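# Fork the loose switch onto the yellow-taped rack rails

## Task

With the fork, carry the unscrewed switch onto the rack's rail pair marked with yellow tape and slide it all the way in. The rack is free-standing: it must not tilt beyond a slight amount, and it must finish at its original position.

## Robot and tools

Robot: one six-joint arm (Elite, UR-style chain: shoulder pan, shoulder lift, elbow, wrist 1, wrist 2, wrist 3). It carries a passive steel lifting fork with no motor or sensor, so nothing in a call opens, closes or grips. A load stays on only through gravity and friction.

Fork geometry: two flat blades, each 240 mm long, 30 mm wide and 8 mm thick, with 110 mm between them. They point along the tool's own -y axis, and their load-bearing faces look along the tool's -z axis. The blades are level when the tool's +z points straight down. Tipping the noses downward lets a load slide off. The tool point (end_effector_position) sits in the gap between the blades, halfway along them, on the load-bearing plane. The noses are 120 mm from it toward tool -y, and the upright back legs are 120 mm toward tool +y. A block projects about 10 cm from the last joint's axis toward tool -y and turns with the fork. A heavier load makes the tool point sag below its commanded height and tilt. Compare the reported pose with the one you asked for, then send a correction.

Frames: everything uses the scene frame. Its origin is on the table top directly under the arm base, +z is up, and +y is to the left when looking along +x. The arm base is at (0, 0, 0.094) m and may be slightly tilted. Reported poses can be off by a few centimetres, more at long reach.

Motion numbers: a row is 6 numbers in [-1, 1], in the order dx, dy, dz, rx, ry, rz. Each is an offset from the current Hand target, not an absolute pose. The offsets run along the scene axes, and the rotation (rx, ry, rz is one rotation vector) turns about the Hand target's position. Scale: 1.0 = 0.6 m of travel or 180 degrees of turn. A translation part longer than 1.0 may be shortened along its direction. The commanded orientation is clipped each step to within 32 degrees of the measured one.

Tools:
- execute_actions(actions, cameras): actions is a list of actions. Each action is a table of up to 15 rows, one per 1/30 s step, and lasts 0.5 s. A short table repeats its last row. Every row in an action is an offset from the Hand target at that action's start. The next action starts from the new Hand target, so repeating an offset keeps moving. An empty actions list returns the state and all camera images.
- move(target, speed, blend, blocking, cameras): straight-line path toward an offset pose. target is one 6-number row, or up to 15 rows. Every row counts from the same starting Hand target, not from the previous row. speed is in m/s, from 0.002 to 3.2, default 0.25; turning is capped at twice that value in rad/s. Give one speed or one per target. blend is in metres and rounds corners for a list; 0 means stop at each point. blocking=false returns after about 0.5 s while the motion continues. Paths take at least 0.5 s; beyond 10 s they stop short. A path does not avoid obstacles. The arm lags and can overshoot, especially when fast or nearly straight.
- wait(seconds 0 to 10): let time pass while holding the command; a running move continues.
- stop(): brakes a running move, which needs some distance.
- zoom_image(camera, region [x0, y0, x1, y1]): enlarges part of the latest image, at most 504x504 px. camera is cam_head_left, cam_head_right or cam_wrist; all images are 672x504.
- read_manual(section="licences"): licence texts only.
- finished_scene(scene): ends the scene for good; call it only once the switch sits fully in on the taped rails and will stay there.

Results: the state line gives end_effector_position (m), end_effector_quat_wxyz and velocities, all in the scene frame. Hand target is the last commanded pose after clipping, and your next offsets start from it. The tool point often rests a little short of it. Sending an all-zero action re-requests it; if a gap remains, command the missing distance. Joint velocities may read 'within noise', and then the end-effector velocities are omitted. Joint torques are the drives' total output, including the arm's own weight, and are noisy and biased. A positive torque pushes toward a larger joint reading. A move adds a 'move:' line. 'done' means it stopped within 3 mm and 2 degrees of target. 'off_target', 'moving', 'held' or 'fault' describe other endings. limits=paced means the command was clipped; limits=held means steps were withheld. None of these say whether contact happened.

Cameras: cam_head_left and cam_head_right are fixed on one bar beside the table; cam_wrist rides on the wrist. Calibration is approximate, with small errors; wrist images can lag during motion.

Cautions:
- The fork is stiff. A target even slightly past a firm contact can cause a fault. Contact torque over a joint's limit (293, 293, 133, 49.8, 49.8, 49.8 N m) or about 150 N of outside force freezes the arm for 10 s. To stop pressing, command the target back beyond the tool point.
- Move slowly near the rack and switch. The rack is loose: do not shove or tip it, and leave it where it began.
- Do not drop the switch, release it while moving, or let anything fall or end up off the table. Avoid hard hits on fixed or heavy objects.
- Keep paths away from the arm's own base, which can flip the shoulder posture. Near the first joint's axis, small moves can swing the whole arm.
- Holding a load, stretching out or pushing against something heats the motors. MOTOR HOT shows at 70 °C, and at 85 °C the brakes lock for 30 to 60 s or longer.


Each tool is called after ">>>" as name(argument=value, ...), one argument or row to a line, values as JSON.

## Session

>>> execute_actions(
  actions=[],
)

Scene clock: 0.00 s.
end_effector_position=(+0.6600, +0.2529, +0.3169) end_effector_quat_wxyz=(+0.049, +0.971, +0.235, +0.002)
Joint positions: [3.144 -1.402 1.911 -2.097 -1.658 1.049]
Joint velocities: within noise
Joint torques (N m): no reading
Hand target: +0.6600, +0.2529, +0.3169; +0.049, +0.971, +0.235, +0.002

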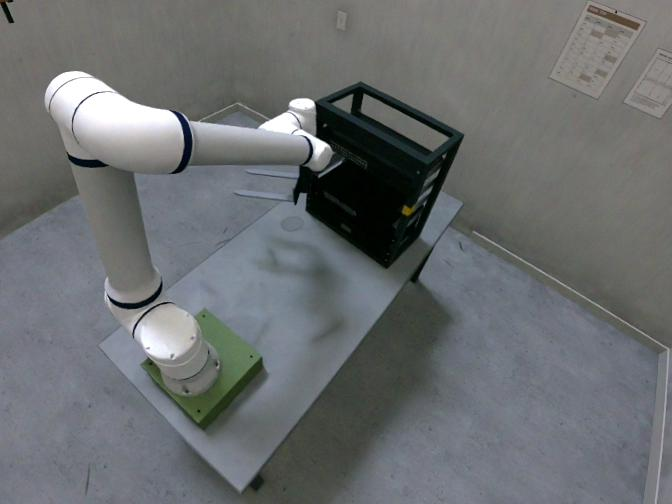

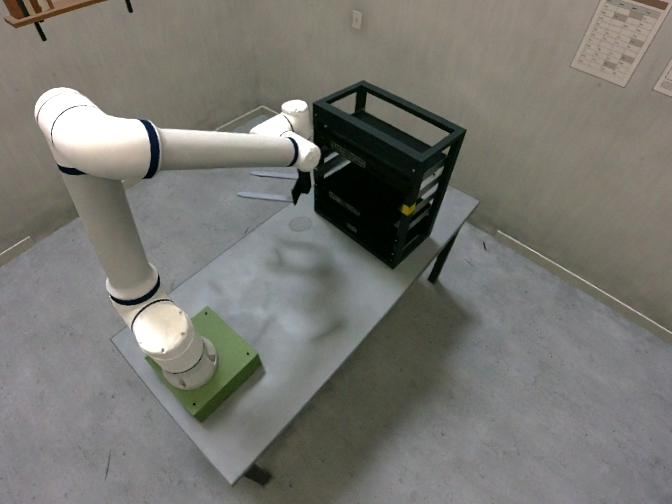

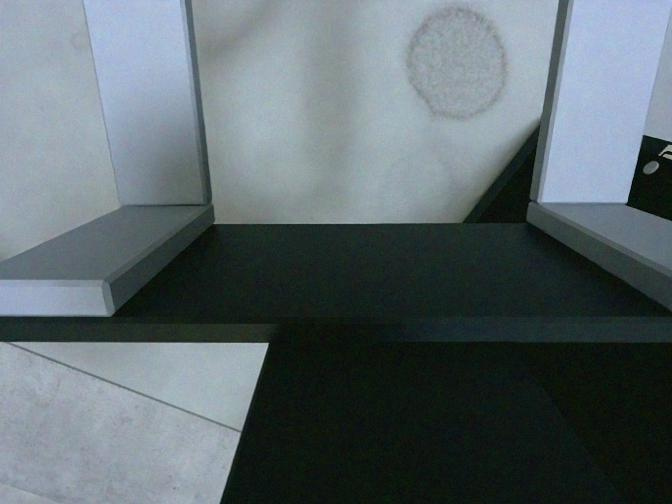

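>>> zoom_image(
  camera="cam_head_left",
  region=[220, 60, 480, 280],
)

>>> zoom_image(
  camera="cam_head_right",
  region=[220, 60, 480, 280],
)

>>> zoom_image(
  camera="cam_wrist",
  region=[168, 0, 672, 504],
)

Scaled by 1.938.

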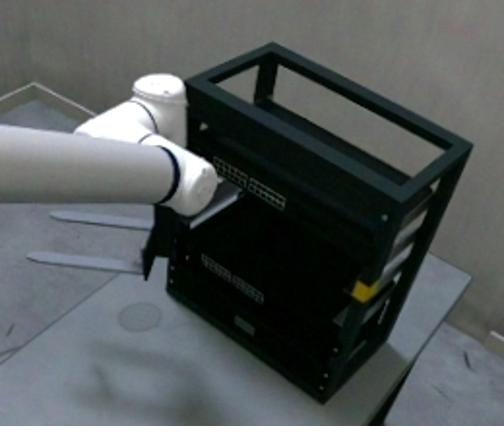

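Scaled by 1.938.

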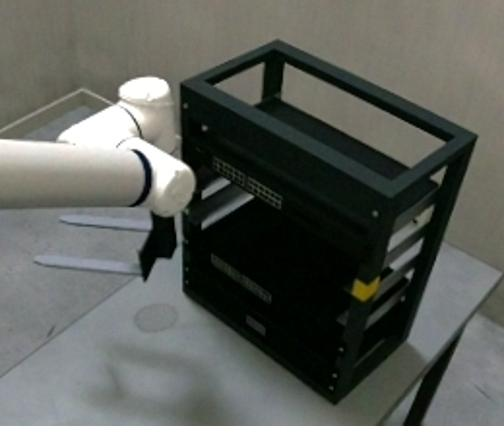

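Scaled by 1.000.

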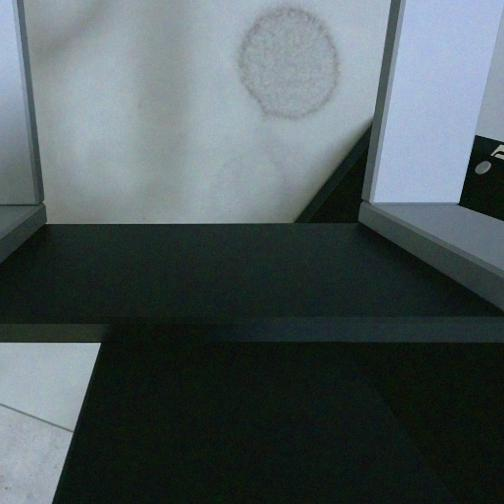

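>>> zoom_image(
  camera="cam_head_right",
  region=[310, 80, 420, 180],
)

>>> zoom_image(
  camera="cam_head_right",
  region=[310, 170, 420, 270],
)

>>> zoom_image(
  camera="cam_head_right",
  region=[390, 110, 480, 200],
)

>>> zoom_image(
  camera="cam_head_right",
  region=[380, 180, 470, 270],
)

Scaled by 4.582.

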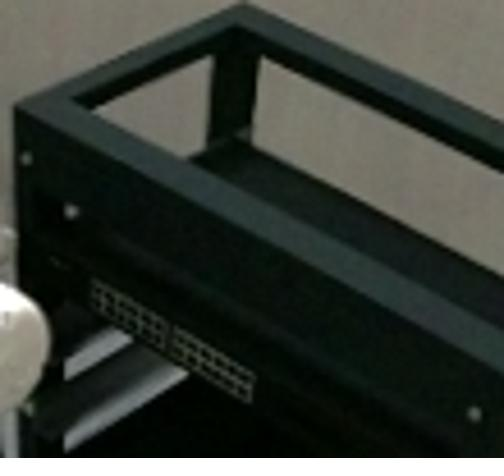

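Scaled by 4.582.

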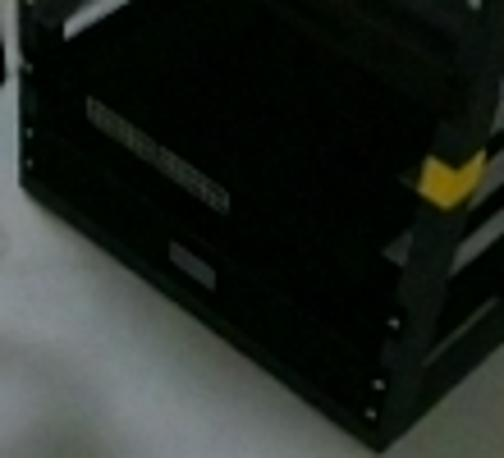

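Scaled by 5.600.

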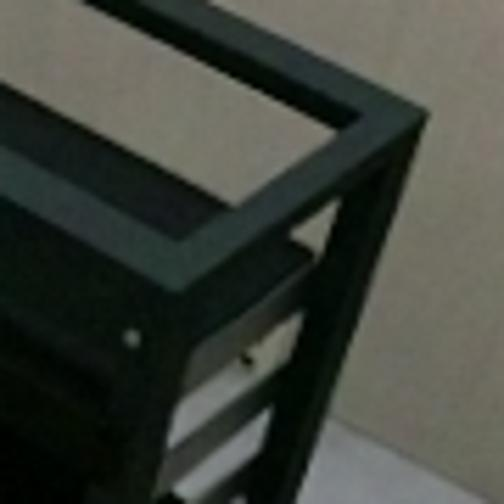

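Scaled by 5.600.

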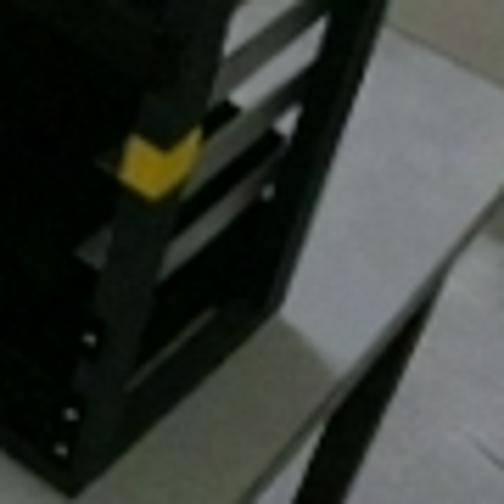

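>>> move(
  target=[-0.045, -0.433, 0.402, 0.5196, -0.3237, -0.4770],
  speed=0.4,
  cameras=["cam_wrist", "cam_head_left"],
)

Scene clock: 102.03 s.
end_effector_position=(+0.6330, -0.0069, +0.5581) end_effector_quat_wxyz=(+0.500, -0.500, +0.499, -0.500)
Joint positions: [2.613 -1.177 2.653 -4.604 -0.995 3.139]
Joint torques (N m): [11.59 -36.64 -29.82 -8.6 -2.37 3.28]
Hand target: +0.6330, -0.0069, +0.5581; +0.500, -0.500, +0.499, -0.500
Off the commanded pose: 0.000 m, 0 deg.
move: done
camera_calibration:
cam_wrist: T_world_to_cam=[[0.027543, -0.999554, -0.0115758, -0.00835298], [-0.345745, 0.00133963, -0.938328, 0.613838], [0.937924, 0.0298466, -0.345553, -0.306283], [0, 0, 0, 1]] pos_world=[0.499731, -0.0000300801, 0.470048]
Images, in order (width x height): cam_head_left 672x504, cam_wrist 672x504.

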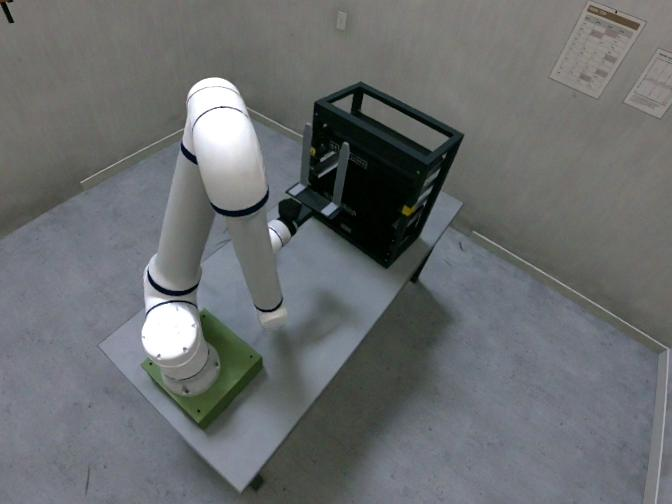

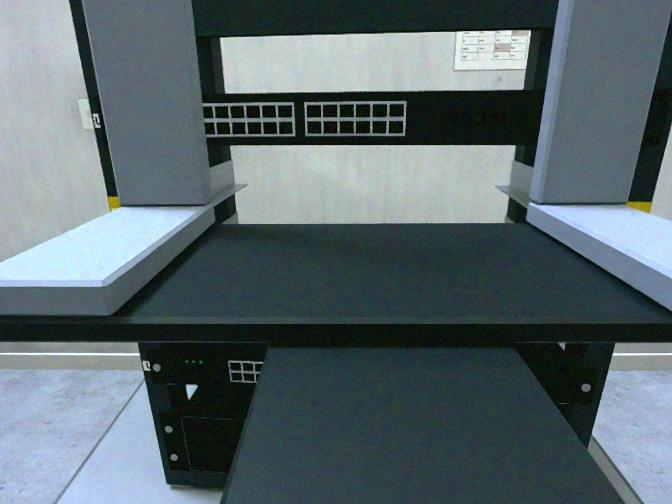

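>>> move(
  target=[0, 0.28, 0, 0, 0, 0],
  speed=0.4,
  cameras=["cam_wrist"],
)

>>> zoom_image(
  camera="cam_wrist",
  region=[150, 0, 560, 230],
)

>>> move(
  target=[0, -0.56, 0, 0, 0, 0],
  speed=0.4,
  cameras=["cam_wrist"],
)

>>> zoom_image(
  camera="cam_wrist",
  region=[150, 0, 560, 230],
)

Scene clock: 111.20 s.
end_effector_position=(+0.6330, +0.1610, +0.5581) end_effector_quat_wxyz=(+0.500, -0.500, +0.499, -0.500)
Joint positions: [3.131 -1.164 2.582 -4.547 -1.513 3.146]
Joint torques (N m): [8.8 -41.85 -35.9 -4.86 -2.29 3.34]
Hand target: +0.6330, +0.1611, +0.5581; +0.500, -0.500, +0.499, -0.500
Off the commanded pose: 0.000 m, 0 deg.
move: done
camera_calibration:
cam_wrist: T_world_to_cam=[[0.0275458, -0.999554, -0.0115718, 0.159569], [-0.345568, 0.00134056, -0.938393, 0.613555], [0.937989, 0.0298477, -0.345377, -0.311413], [0, 0, 0, 1]] pos_world=[0.499731, 0.16797, 0.470048]
Images, in order (width x height): cam_wrist 672x504.

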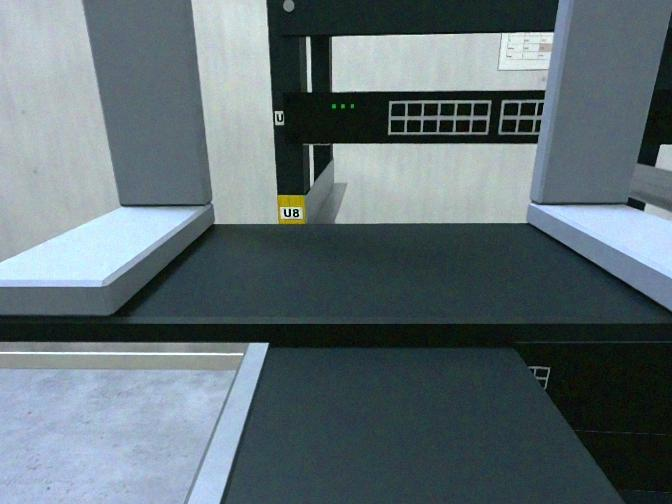

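Scaled by 1.229.

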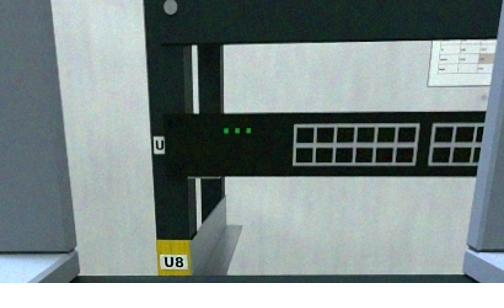

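Scene clock: 112.87 s.
end_effector_position=(+0.6330, -0.1748, +0.5580) end_effector_quat_wxyz=(+0.500, -0.500, +0.499, -0.500)
Joint positions: [2.229 -1.153 2.567 -4.535 -0.612 3.13]
Joint torques (N m): [-20.17 -63.04 -31.13 -1.55 1.82 -2.18]
Hand target: +0.6330, -0.1749, +0.5581; +0.500, -0.500, +0.499, -0.500
Off the commanded pose: 0.000 m, 0 deg.
move: done
camera_calibration:
cam_wrist: T_world_to_cam=[[0.0273509, -0.999556, -0.0118214, -0.175868], [-0.345572, 0.00164213, -0.938391, 0.613962], [0.937994, 0.0297509, -0.345374, -0.301444], [0, 0, 0, 1]] pos_world=[0.499731, -0.16783, 0.469947]
Images, in order (width x height): cam_wrist 672x504.

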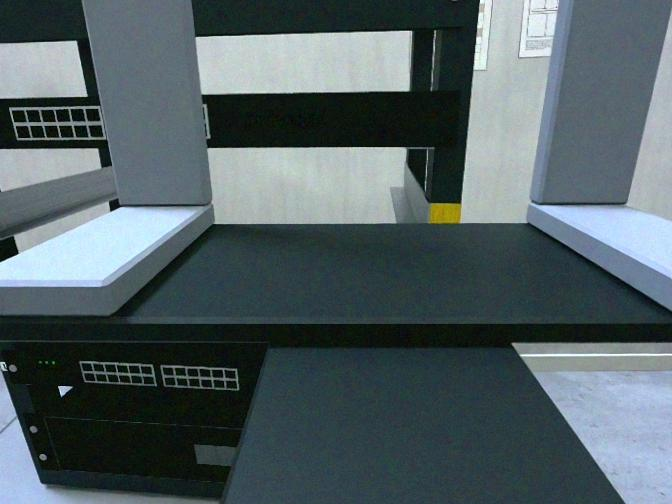

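Scaled by 1.229.

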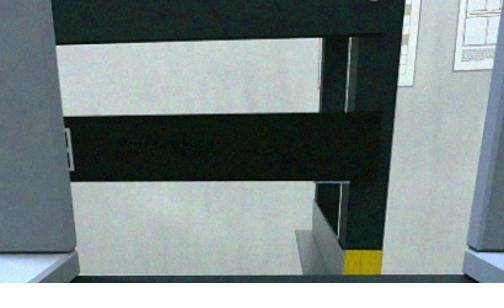

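>>> move(
  target=[0, 0, -0.2, 0, 0, 0],
  speed=0.4,
  cameras=["cam_wrist"],
)

>>> zoom_image(
  camera="cam_wrist",
  region=[340, 0, 560, 230],
)

>>> move(
  target=[0, 0.56, 0, 0, 0, 0],
  speed=0.4,
  cameras=["cam_wrist"],
)

>>> zoom_image(
  camera="cam_wrist",
  region=[200, 0, 420, 230],
)

Scene clock: 166.77 s.
end_effector_position=(+0.6330, -0.1749, +0.4381) end_effector_quat_wxyz=(+0.500, -0.500, +0.499, -0.500) end_effector_velocity=(+0.000, +0.000, +0.000) end_effector_angular_velocity=(-0.001, -0.002, +0.000)
Joint positions: [2.227 -0.802 2.532 -4.851 -0.609 3.13]
Joint velocities: [0 0.002 -0.001 -0.005 0 0.001]
Joint torques (N m): [8.97 -53.55 -6.72 -6.58 -2.27 3.42]
Hand target: +0.6330, -0.1749, +0.4381; +0.500, -0.500, +0.499, -0.500
Off the commanded pose: 0.000 m, 0 deg.
move: done
camera_calibration:
cam_wrist: T_world_to_cam=[[0.0274164, -0.999556, -0.0116354, -0.177582], [-0.345658, 0.00144217, -0.93836, 0.501542], [0.93796, 0.0297483, -0.345465, -0.342765], [0, 0, 0, 1]] pos_world=[0.499731, -0.16803, 0.350148]
Images, in order (width x height): cam_wrist 672x504.

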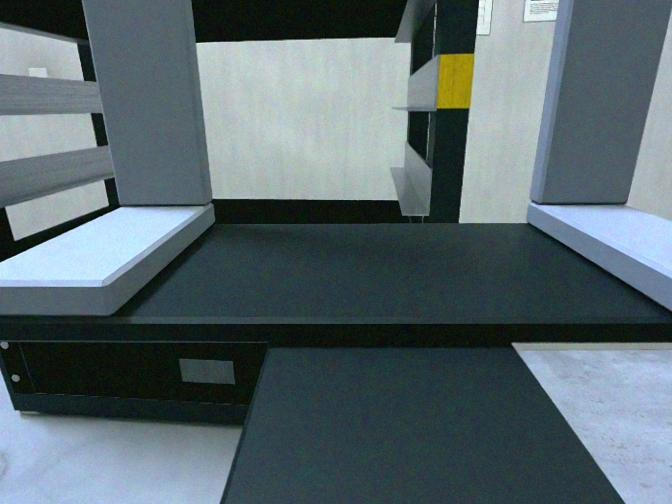

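Scaled by 2.191.

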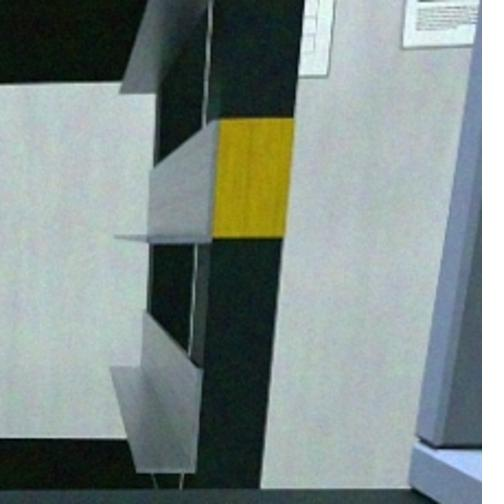

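Scene clock: 168.57 s.
end_effector_position=(+0.6330, +0.1611, +0.4381) end_effector_quat_wxyz=(+0.500, -0.500, +0.499, -0.500)
Joint positions: [3.134 -0.805 2.546 -4.872 -1.516 3.146]
Joint torques (N m): [10.3 -83.33 -9.82 -4.85 -2.51 3.43]
Hand target: +0.6330, +0.1611, +0.4381; +0.500, -0.500, +0.499, -0.500
Off the commanded pose: 0.000 m, 0 deg.
move: done
camera_calibration:
cam_wrist: T_world_to_cam=[[0.0275458, -0.999554, -0.0115718, 0.15818], [-0.345568, 0.00134056, -0.938393, 0.500948], [0.937989, 0.0298477, -0.345377, -0.352858], [0, 0, 0, 1]] pos_world=[0.499731, 0.16797, 0.350048]
Images, in order (width x height): cam_wrist 672x504.

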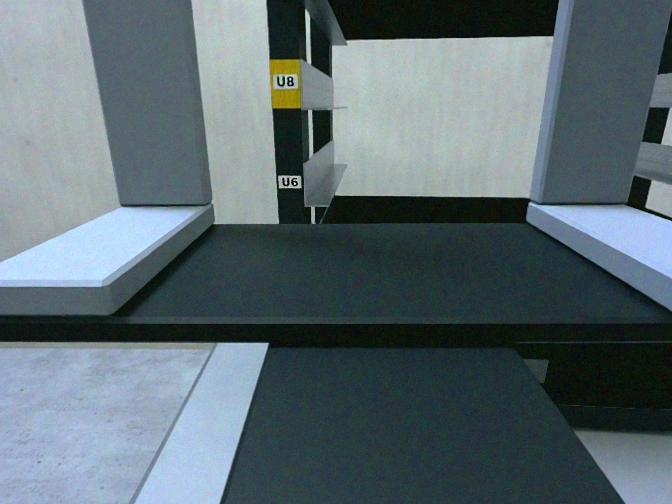

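Scaled by 2.191.

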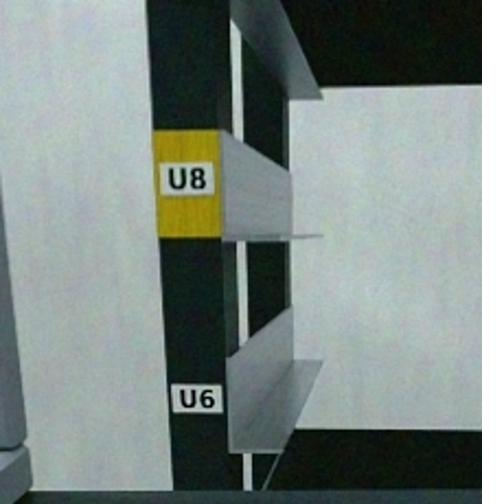

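>>> move(
  target=[0, 0, 0.1167, 0, 0, 0],
  speed=0.4,
  cameras=["cam_wrist"],
)

>>> zoom_image(
  camera="cam_wrist",
  region=[210, 0, 410, 220],
)

>>> move(
  target=[0, 0.13667, 0, 0, 0, 0],
  speed=0.4,
  cameras=["cam_wrist"],
)

>>> zoom_image(
  camera="cam_wrist",
  region=[290, 0, 490, 220],
)

>>> move(
  target=[0, -0.83333, 0, 0, 0, 0],
  speed=0.5,
  cameras=["cam_wrist"],
)

>>> zoom_image(
  camera="cam_wrist",
  region=[200, 0, 400, 220],
)

>>> move(
  target=[0, 0.13667, 0, 0, 0, 0],
  speed=0.4,
  cameras=["cam_wrist"],
)

>>> zoom_image(
  camera="cam_wrist",
  region=[320, 0, 520, 220],
)

Scene clock: 218.27 s.
end_effector_position=(+0.6330, +0.1611, +0.5080) end_effector_quat_wxyz=(+0.500, -0.500, +0.499, -0.500)
Joint positions: [3.133 -1.012 2.576 -4.694 -1.515 3.146]
Joint torques (N m): [8.07 -77.98 1.23 -4.76 -2.41 1.3]
Hand target: +0.6330, +0.1611, +0.5081; +0.500, -0.500, +0.499, -0.500
Off the commanded pose: 0.000 m, 0 deg.
move: done
camera_calibration:
cam_wrist: T_world_to_cam=[[0.0274174, -0.999556, -0.0116302, 0.159078], [-0.345538, 0.00144067, -0.938404, 0.566514], [0.938004, 0.0297473, -0.345345, -0.32872], [0, 0, 0, 1]] pos_world=[0.499731, 0.16797, 0.419947]
Images, in order (width x height): cam_wrist 672x504.

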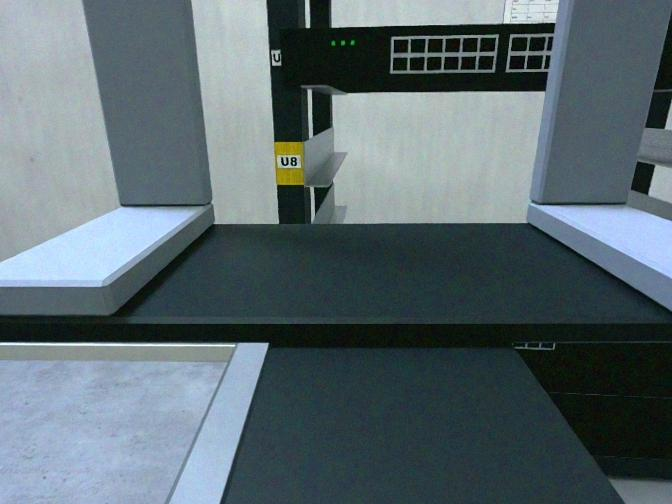

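Scaled by 2.291.

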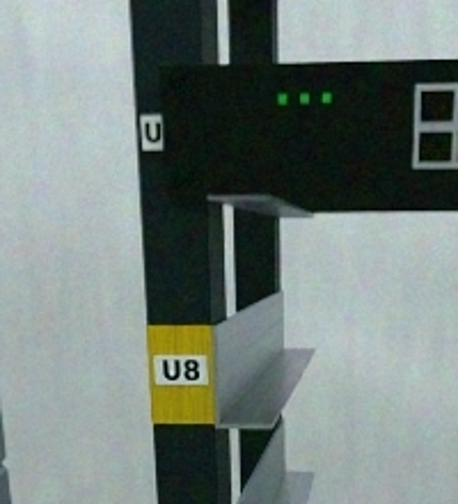

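Scene clock: 219.37 s.
end_effector_position=(+0.6330, +0.2430, +0.5081) end_effector_quat_wxyz=(+0.500, -0.500, +0.499, -0.500)
Joint positions: [3.364 -1.008 2.495 -4.616 -1.746 3.149]
Joint torques (N m): [9.47 -53.78 -30.14 -4.67 -2.61 3.43]
Hand target: +0.6330, +0.2431, +0.5081; +0.500, -0.500, +0.499, -0.500
Off the commanded pose: 0.000 m, 0 deg.
move: done
camera_calibration:
cam_wrist: T_world_to_cam=[[0.0275128, -0.999553, -0.0116646, 0.240909], [-0.345569, 0.00143904, -0.938392, 0.566501], [0.93799, 0.0298487, -0.345375, -0.331127], [0, 0, 0, 1]] pos_world=[0.499731, 0.24987, 0.420047]
Images, in order (width x height): cam_wrist 672x504.

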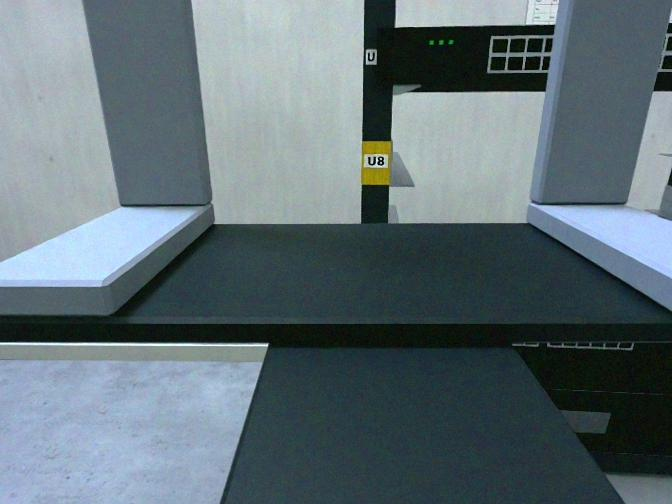

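Scaled by 2.291.

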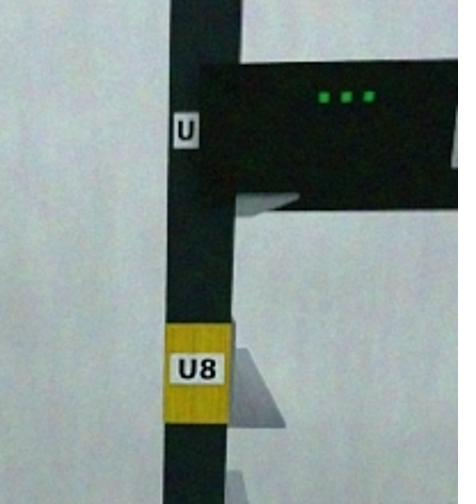

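Scene clock: 221.23 s.
end_effector_position=(+0.6329, -0.2568, +0.5081) end_effector_quat_wxyz=(+0.500, -0.500, +0.499, -0.500)
Joint positions: [2.11 -0.996 2.476 -4.596 -0.493 3.125]
Joint torques (N m): [-19.55 -79.02 -24.77 -0.73 1.82 -2.14]
Hand target: +0.6330, -0.2569, +0.5081; +0.500, -0.500, +0.499, -0.500
Off the commanded pose: 0.000 m, 0 deg.
move: done
camera_calibration:
cam_wrist: T_world_to_cam=[[0.0272909, -0.999559, -0.0116898, -0.258448], [-0.345451, 0.0015432, -0.938436, 0.567205], [0.93804, 0.029649, -0.345256, -0.316336], [0, 0, 0, 1]] pos_world=[0.49973, -0.24983, 0.420047]
Images, in order (width x height): cam_wrist 672x504.

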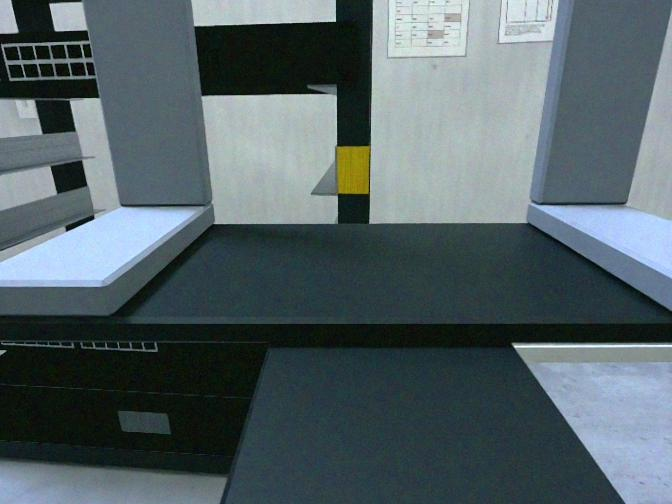

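Scaled by 2.291.

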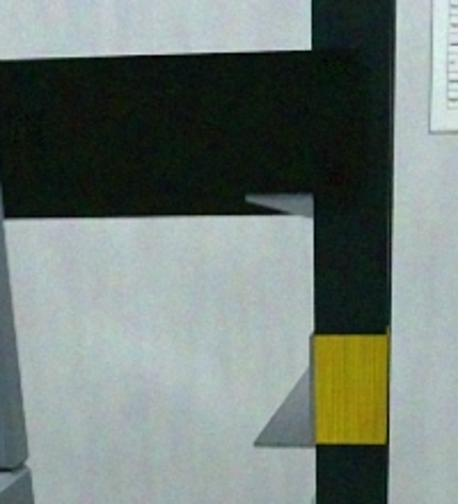

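Scene clock: 222.27 s.
end_effector_position=(+0.6330, -0.1751, +0.5081) end_effector_quat_wxyz=(+0.500, -0.500, +0.499, -0.500)
Joint positions: [2.228 -1.005 2.561 -4.677 -0.61 3.13]
Joint torques (N m): [8.92 -46.13 4.9 -6.2 -2.52 3.28]
Hand target: +0.6330, -0.1749, +0.5081; +0.500, -0.500, +0.499, -0.500
Off the commanded pose: 0.000 m, 0 deg.
move: done
camera_calibration:
cam_wrist: T_world_to_cam=[[0.0274179, -0.999556, -0.011633, -0.176871], [-0.345569, 0.00144219, -0.938392, 0.567103], [0.937993, 0.0297488, -0.345376, -0.318668], [0, 0, 0, 1]] pos_world=[0.499731, -0.16813, 0.420047]
Images, in order (width x height): cam_wrist 672x504.

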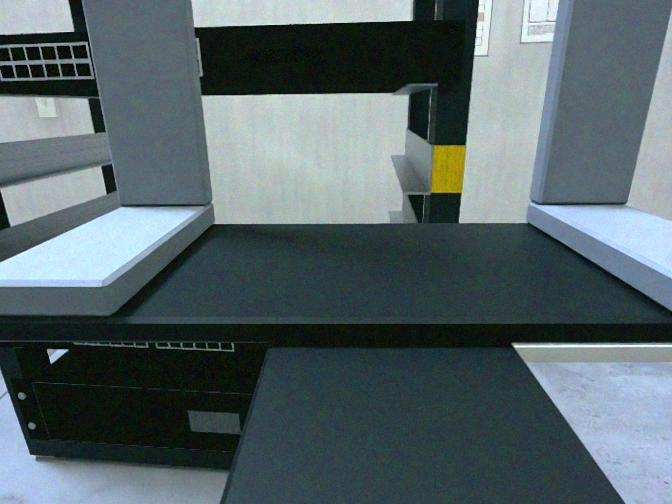

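Scaled by 2.291.

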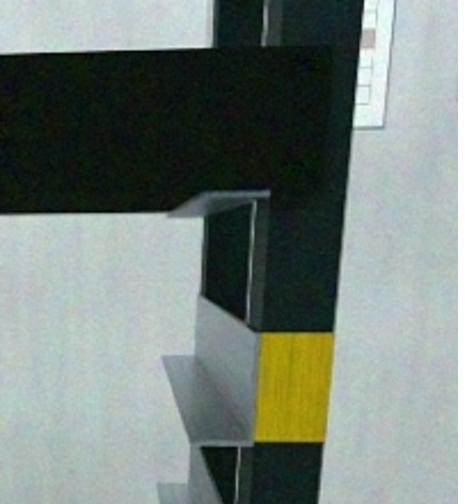

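>>> move(
  target=[0.0333, 0.2832, -0.1435, 0.0157, 0.4998, -0.0157],
  speed=0.4,
  cameras=["all"],
)

>>> zoom_image(
  camera="cam_head_right",
  region=[280, 60, 500, 280],
)

>>> zoom_image(
  camera="cam_head_left",
  region=[280, 60, 500, 280],
)

Scene clock: 325.60 s.
end_effector_position=(+0.6529, -0.0050, +0.4220) end_effector_quat_wxyz=(-0.001, +0.685, -0.728, +0.000)
Joint positions: [2.833 -1.878 2.163 -1.843 -1.568 2.848]
Joint torques (N m): [10.14 -14.94 -98.46 -5.43 -2.02 3.38]
Hand target: +0.6530, -0.0050, +0.4220; -0.001, +0.685, -0.728, +0.000
Off the commanded pose: 0.000 m, 0 deg.
move: done
camera_calibration:
cam_wrist: T_world_to_cam=[[-0.0743024, -0.996858, -0.0274349, 0.0646275], [-0.936588, 0.0603095, 0.345204, 0.337528], [-0.342465, 0.0513447, -0.938127, 0.714096], [0, 0, 0, 1]] pos_world=[0.56548, 0.00740322, 0.55517]

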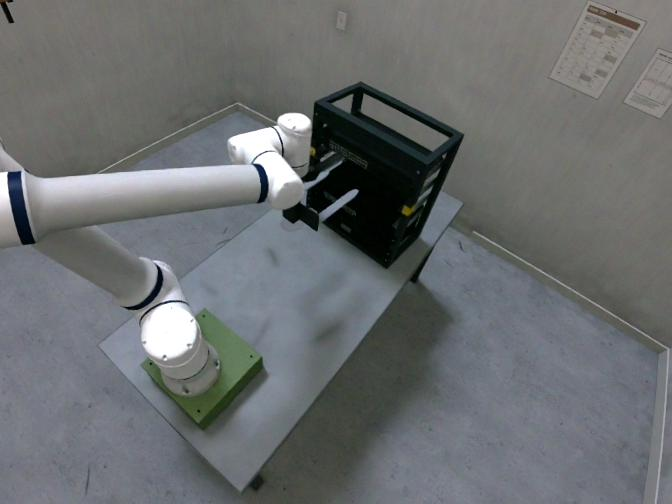

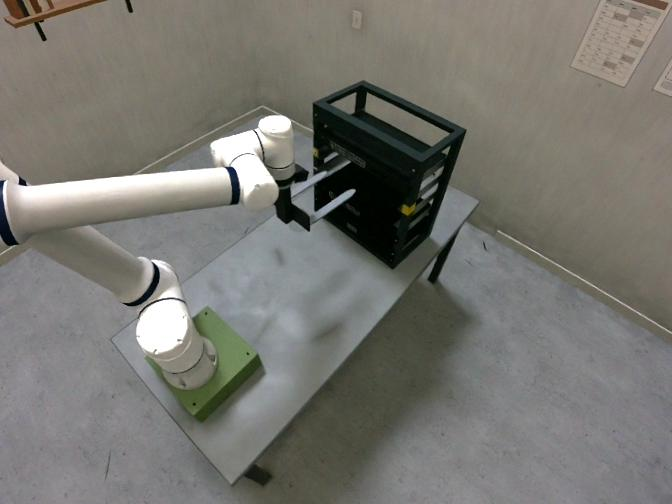

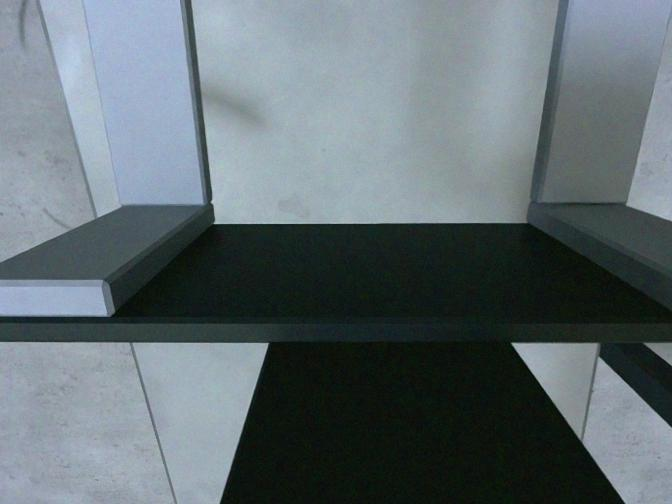

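Scaled by 2.291.

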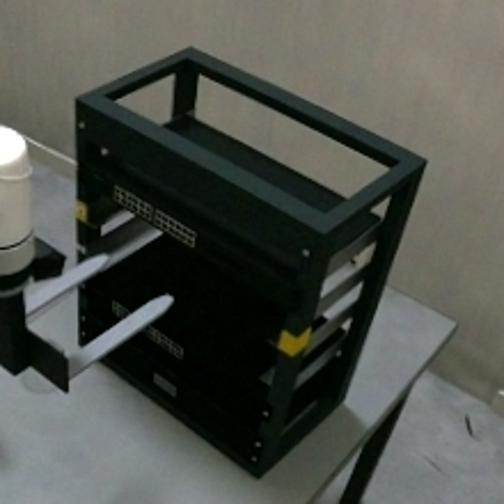

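Scaled by 2.291.

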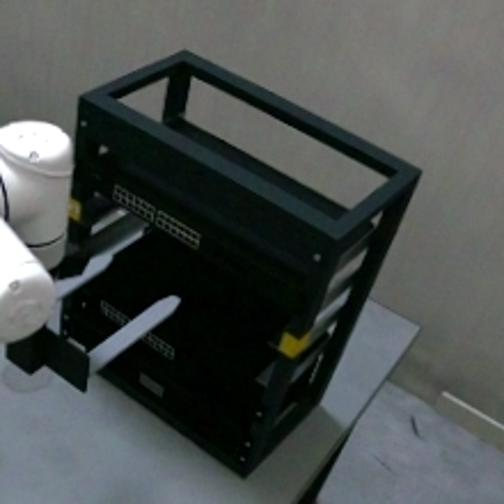

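>>> move(
  target=[0.4358, -0.0274, 0, 0, 0, 0],
  speed=0.2,
  cameras=["all"],
)

>>> zoom_image(
  camera="cam_head_right",
  region=[260, 60, 480, 280],
)

>>> zoom_image(
  camera="cam_head_left",
  region=[260, 60, 480, 280],
)

Scene clock: 347.33 s.
end_effector_position=(+0.9143, -0.0214, +0.4220) end_effector_quat_wxyz=(-0.001, +0.685, -0.728, +0.000)
Joint positions: [2.935 -1.416 1.747 -1.888 -1.567 2.95]
Joint torques (N m): [8.19 -64.61 -99.06 -5.37 -2.1 3.63]
Hand target: +0.9144, -0.0214, +0.4220; -0.001, +0.685, -0.728, +0.000
Off the commanded pose: 0.000 m, 0 deg.
move: done
camera_calibration:
cam_wrist: T_world_to_cam=[[-0.0743106, -0.996858, -0.0274113, 0.0676907], [-0.936479, 0.0603092, 0.3455, 0.582959], [-0.342762, 0.0513445, -0.938018, 0.804703], [0, 0, 0, 1]] pos_world=[0.82678, -0.00899677, 0.555269]

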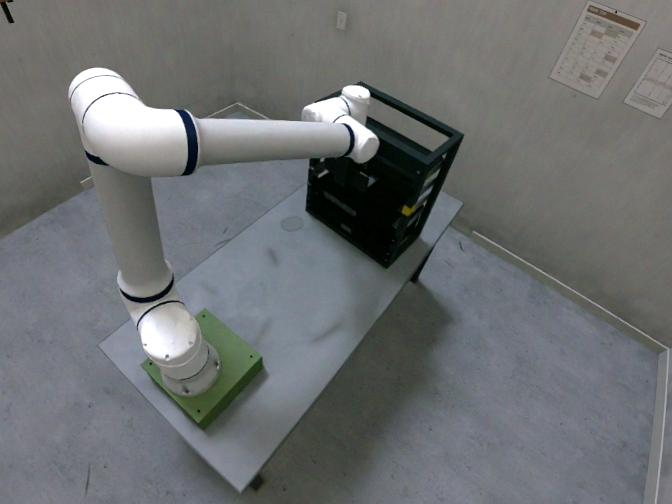

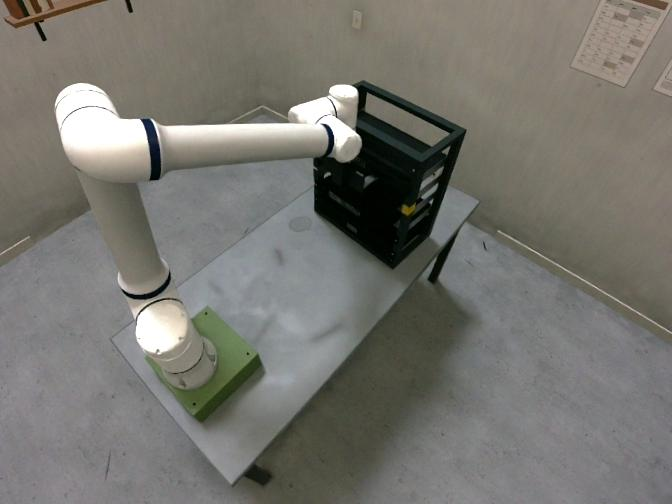

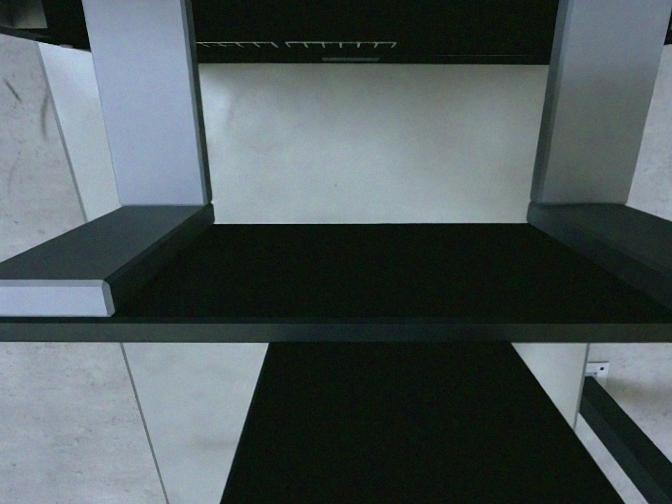

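Scaled by 2.291.

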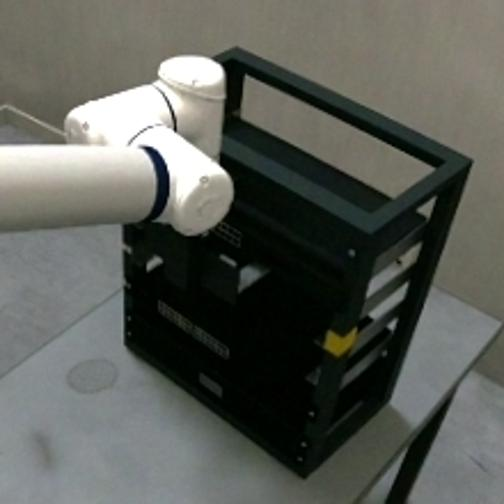

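Scaled by 2.291.

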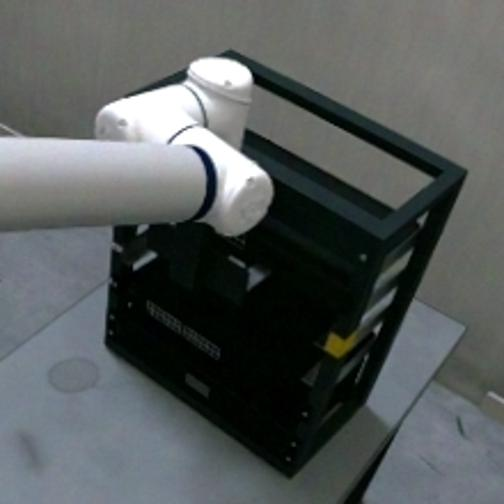

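>>> zoom_image(
  camera="cam_wrist",
  region=[180, 0, 400, 100],
)

>>> zoom_image(
  camera="cam_wrist",
  region=[360, 0, 580, 100],
)

>>> zoom_image(
  camera="cam_wrist",
  region=[0, 0, 220, 220],
)

Scaled by 2.291.

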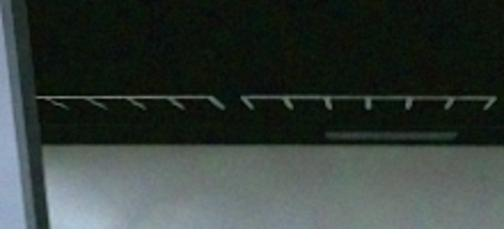

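Scaled by 2.291.

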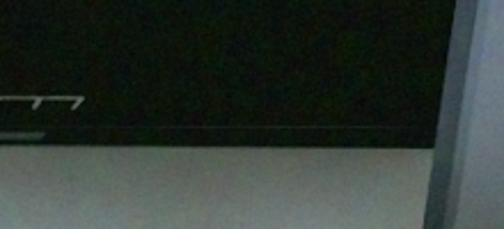

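Scaled by 2.291.

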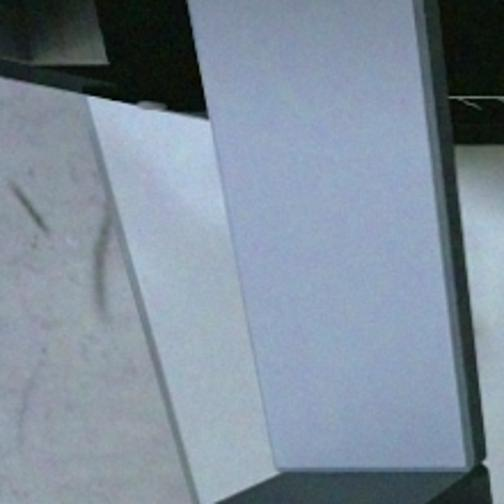

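>>> move(
  target=[-0.0998, 0.00627, 0, 0, 0, 0],
  speed=0.25,
  cameras=["cam_wrist"],
)

>>> zoom_image(
  camera="cam_wrist",
  region=[180, 0, 400, 100],
)

>>> zoom_image(
  camera="cam_wrist",
  region=[360, 0, 580, 100],
)

Scene clock: 391.23 s.
end_effector_position=(+0.8547, -0.0177, +0.4220) end_effector_quat_wxyz=(-0.001, +0.685, -0.728, +0.000)
Joint positions: [2.919 -1.513 1.854 -1.899 -1.567 2.934]
Joint torques (N m): [-20.81 -80.52 -73.6 -10.12 0.66 -2.3]
Hand target: +0.8546, -0.0176, +0.4220; -0.001, +0.685, -0.728, +0.000
Off the commanded pose: 0.000 m, 0 deg.
move: done
camera_calibration:
cam_wrist: T_world_to_cam=[[-0.0743106, -0.996858, -0.0274113, 0.0669548], [-0.936479, 0.0603092, 0.3455, 0.52705], [-0.342762, 0.0513445, -0.938018, 0.784025], [0, 0, 0, 1]] pos_world=[0.76728, -0.00529677, 0.555169]
Images, in order (width x height): cam_wrist 672x504.

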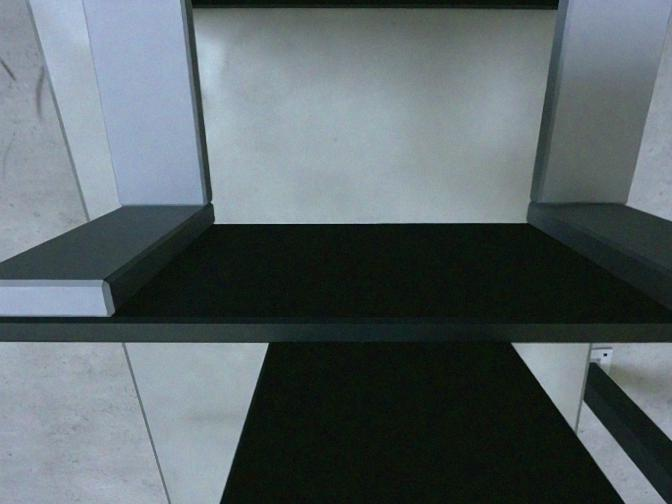

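Scaled by 2.291.

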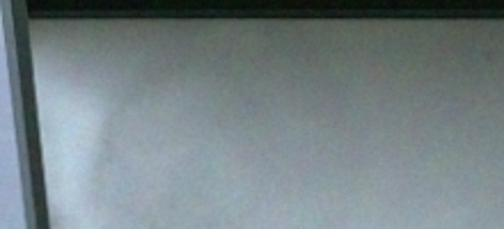

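Scaled by 2.291.

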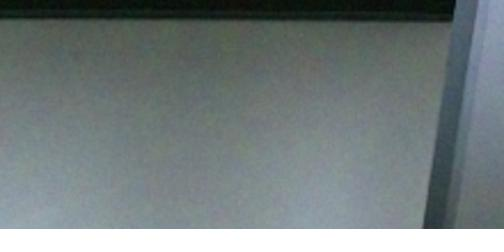

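>>> zoom_image(
  camera="cam_wrist",
  region=[290, 90, 390, 190],
)

>>> zoom_image(
  camera="cam_wrist",
  region=[200, 10, 400, 210],
)

>>> move(
  target=[-0.1664, 0.01045, 0, 0, 0, 0],
  speed=0.25,
  cameras=["cam_wrist"],
)

>>> zoom_image(
  camera="cam_wrist",
  region=[200, 10, 400, 210],
)

Scaled by 5.040.

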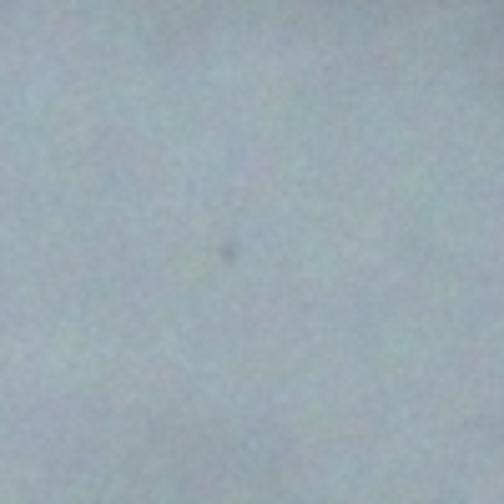

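Scaled by 2.520.

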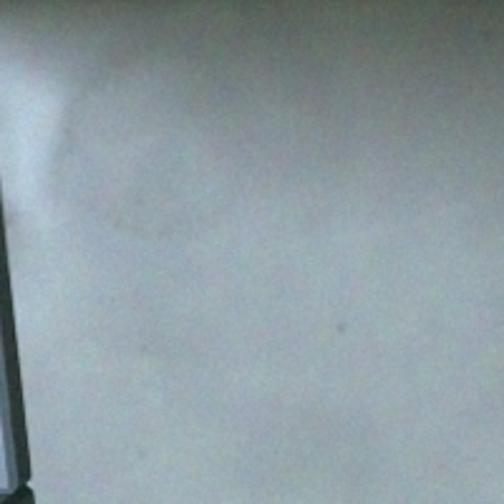

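Scene clock: 398.53 s.
end_effector_position=(+0.7549, -0.0114, +0.4220) end_effector_quat_wxyz=(-0.001, +0.685, -0.728, +0.000)
Joint positions: [2.884 -1.685 2.018 -1.89 -1.567 2.899]
Joint torques (N m): [-22.66 -64.36 -73.6 -5.25 2.07 -2.23]
Hand target: +0.7547, -0.0114, +0.4220; -0.001, +0.685, -0.728, +0.000
Off the commanded pose: 0.000 m, 0 deg.
move: done
camera_calibration:
cam_wrist: T_world_to_cam=[[-0.0743106, -0.996858, -0.0274113, 0.0658189], [-0.936479, 0.0603092, 0.3455, 0.433209], [-0.342762, 0.0513445, -0.938018, 0.749494], [0, 0, 0, 1]] pos_world=[0.66748, 0.00100323, 0.555169]
Images, in order (width x height): cam_wrist 672x504.

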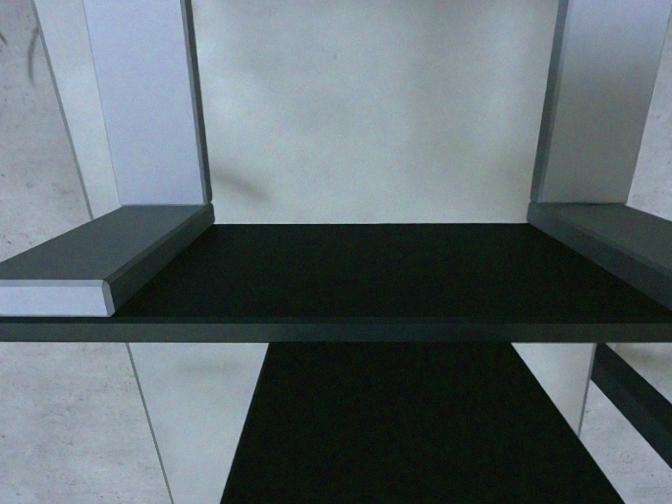

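Scaled by 2.520.

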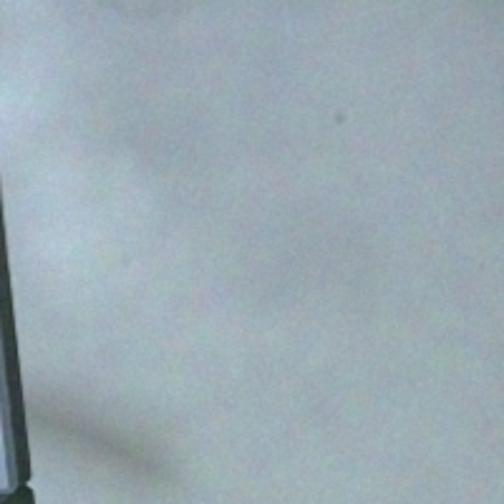

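>>> move(
  target=[0.2670, -0.0183, 0, 0, 0, -0.00556],
  speed=0.2,
  cameras=["cam_wrist"],
)

>>> zoom_image(
  camera="cam_wrist",
  region=[180, 0, 400, 100],
)

>>> zoom_image(
  camera="cam_wrist",
  region=[360, 0, 580, 100],
)

Scene clock: 421.37 s.
end_effector_position=(+0.9147, -0.0223, +0.4220) end_effector_quat_wxyz=(-0.001, +0.679, -0.734, +0.000)
Joint positions: [2.937 -1.415 1.746 -1.888 -1.567 2.97]
Joint torques (N m): [9.81 -65.1 -98.56 -5.17 -2.2 3.39]
Hand target: +0.9149, -0.0224, +0.4220; -0.001, +0.679, -0.734, +0.000
Off the commanded pose: 0.000 m, 0 deg.
move: done
camera_calibration:
cam_wrist: T_world_to_cam=[[-0.0916924, -0.99541, -0.0273941, 0.0827148], [-0.935286, 0.0766459, 0.345494, 0.582782], [-0.341809, 0.0573005, -0.938021, 0.804195], [0, 0, 0, 1]] pos_world=[0.827533, -0.00841344, 0.555269]
Images, in order (width x height): cam_wrist 672x504.

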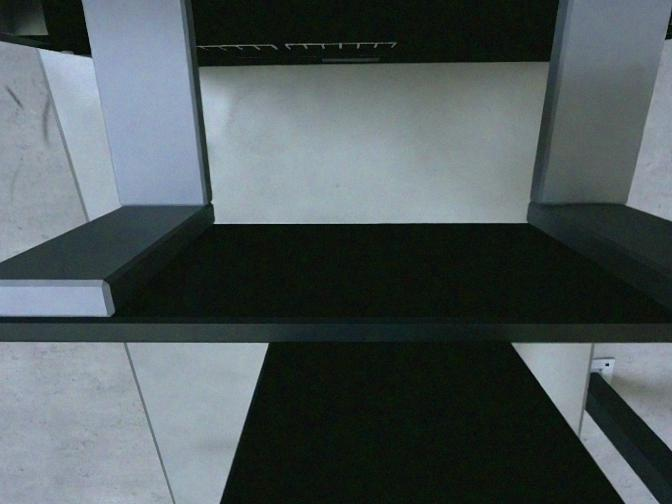

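Scaled by 2.291.

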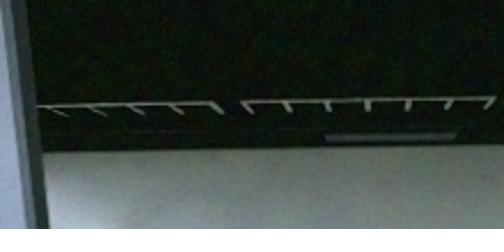

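Scaled by 2.291.

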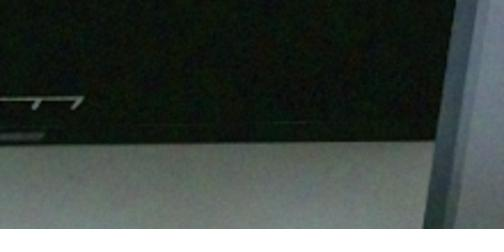

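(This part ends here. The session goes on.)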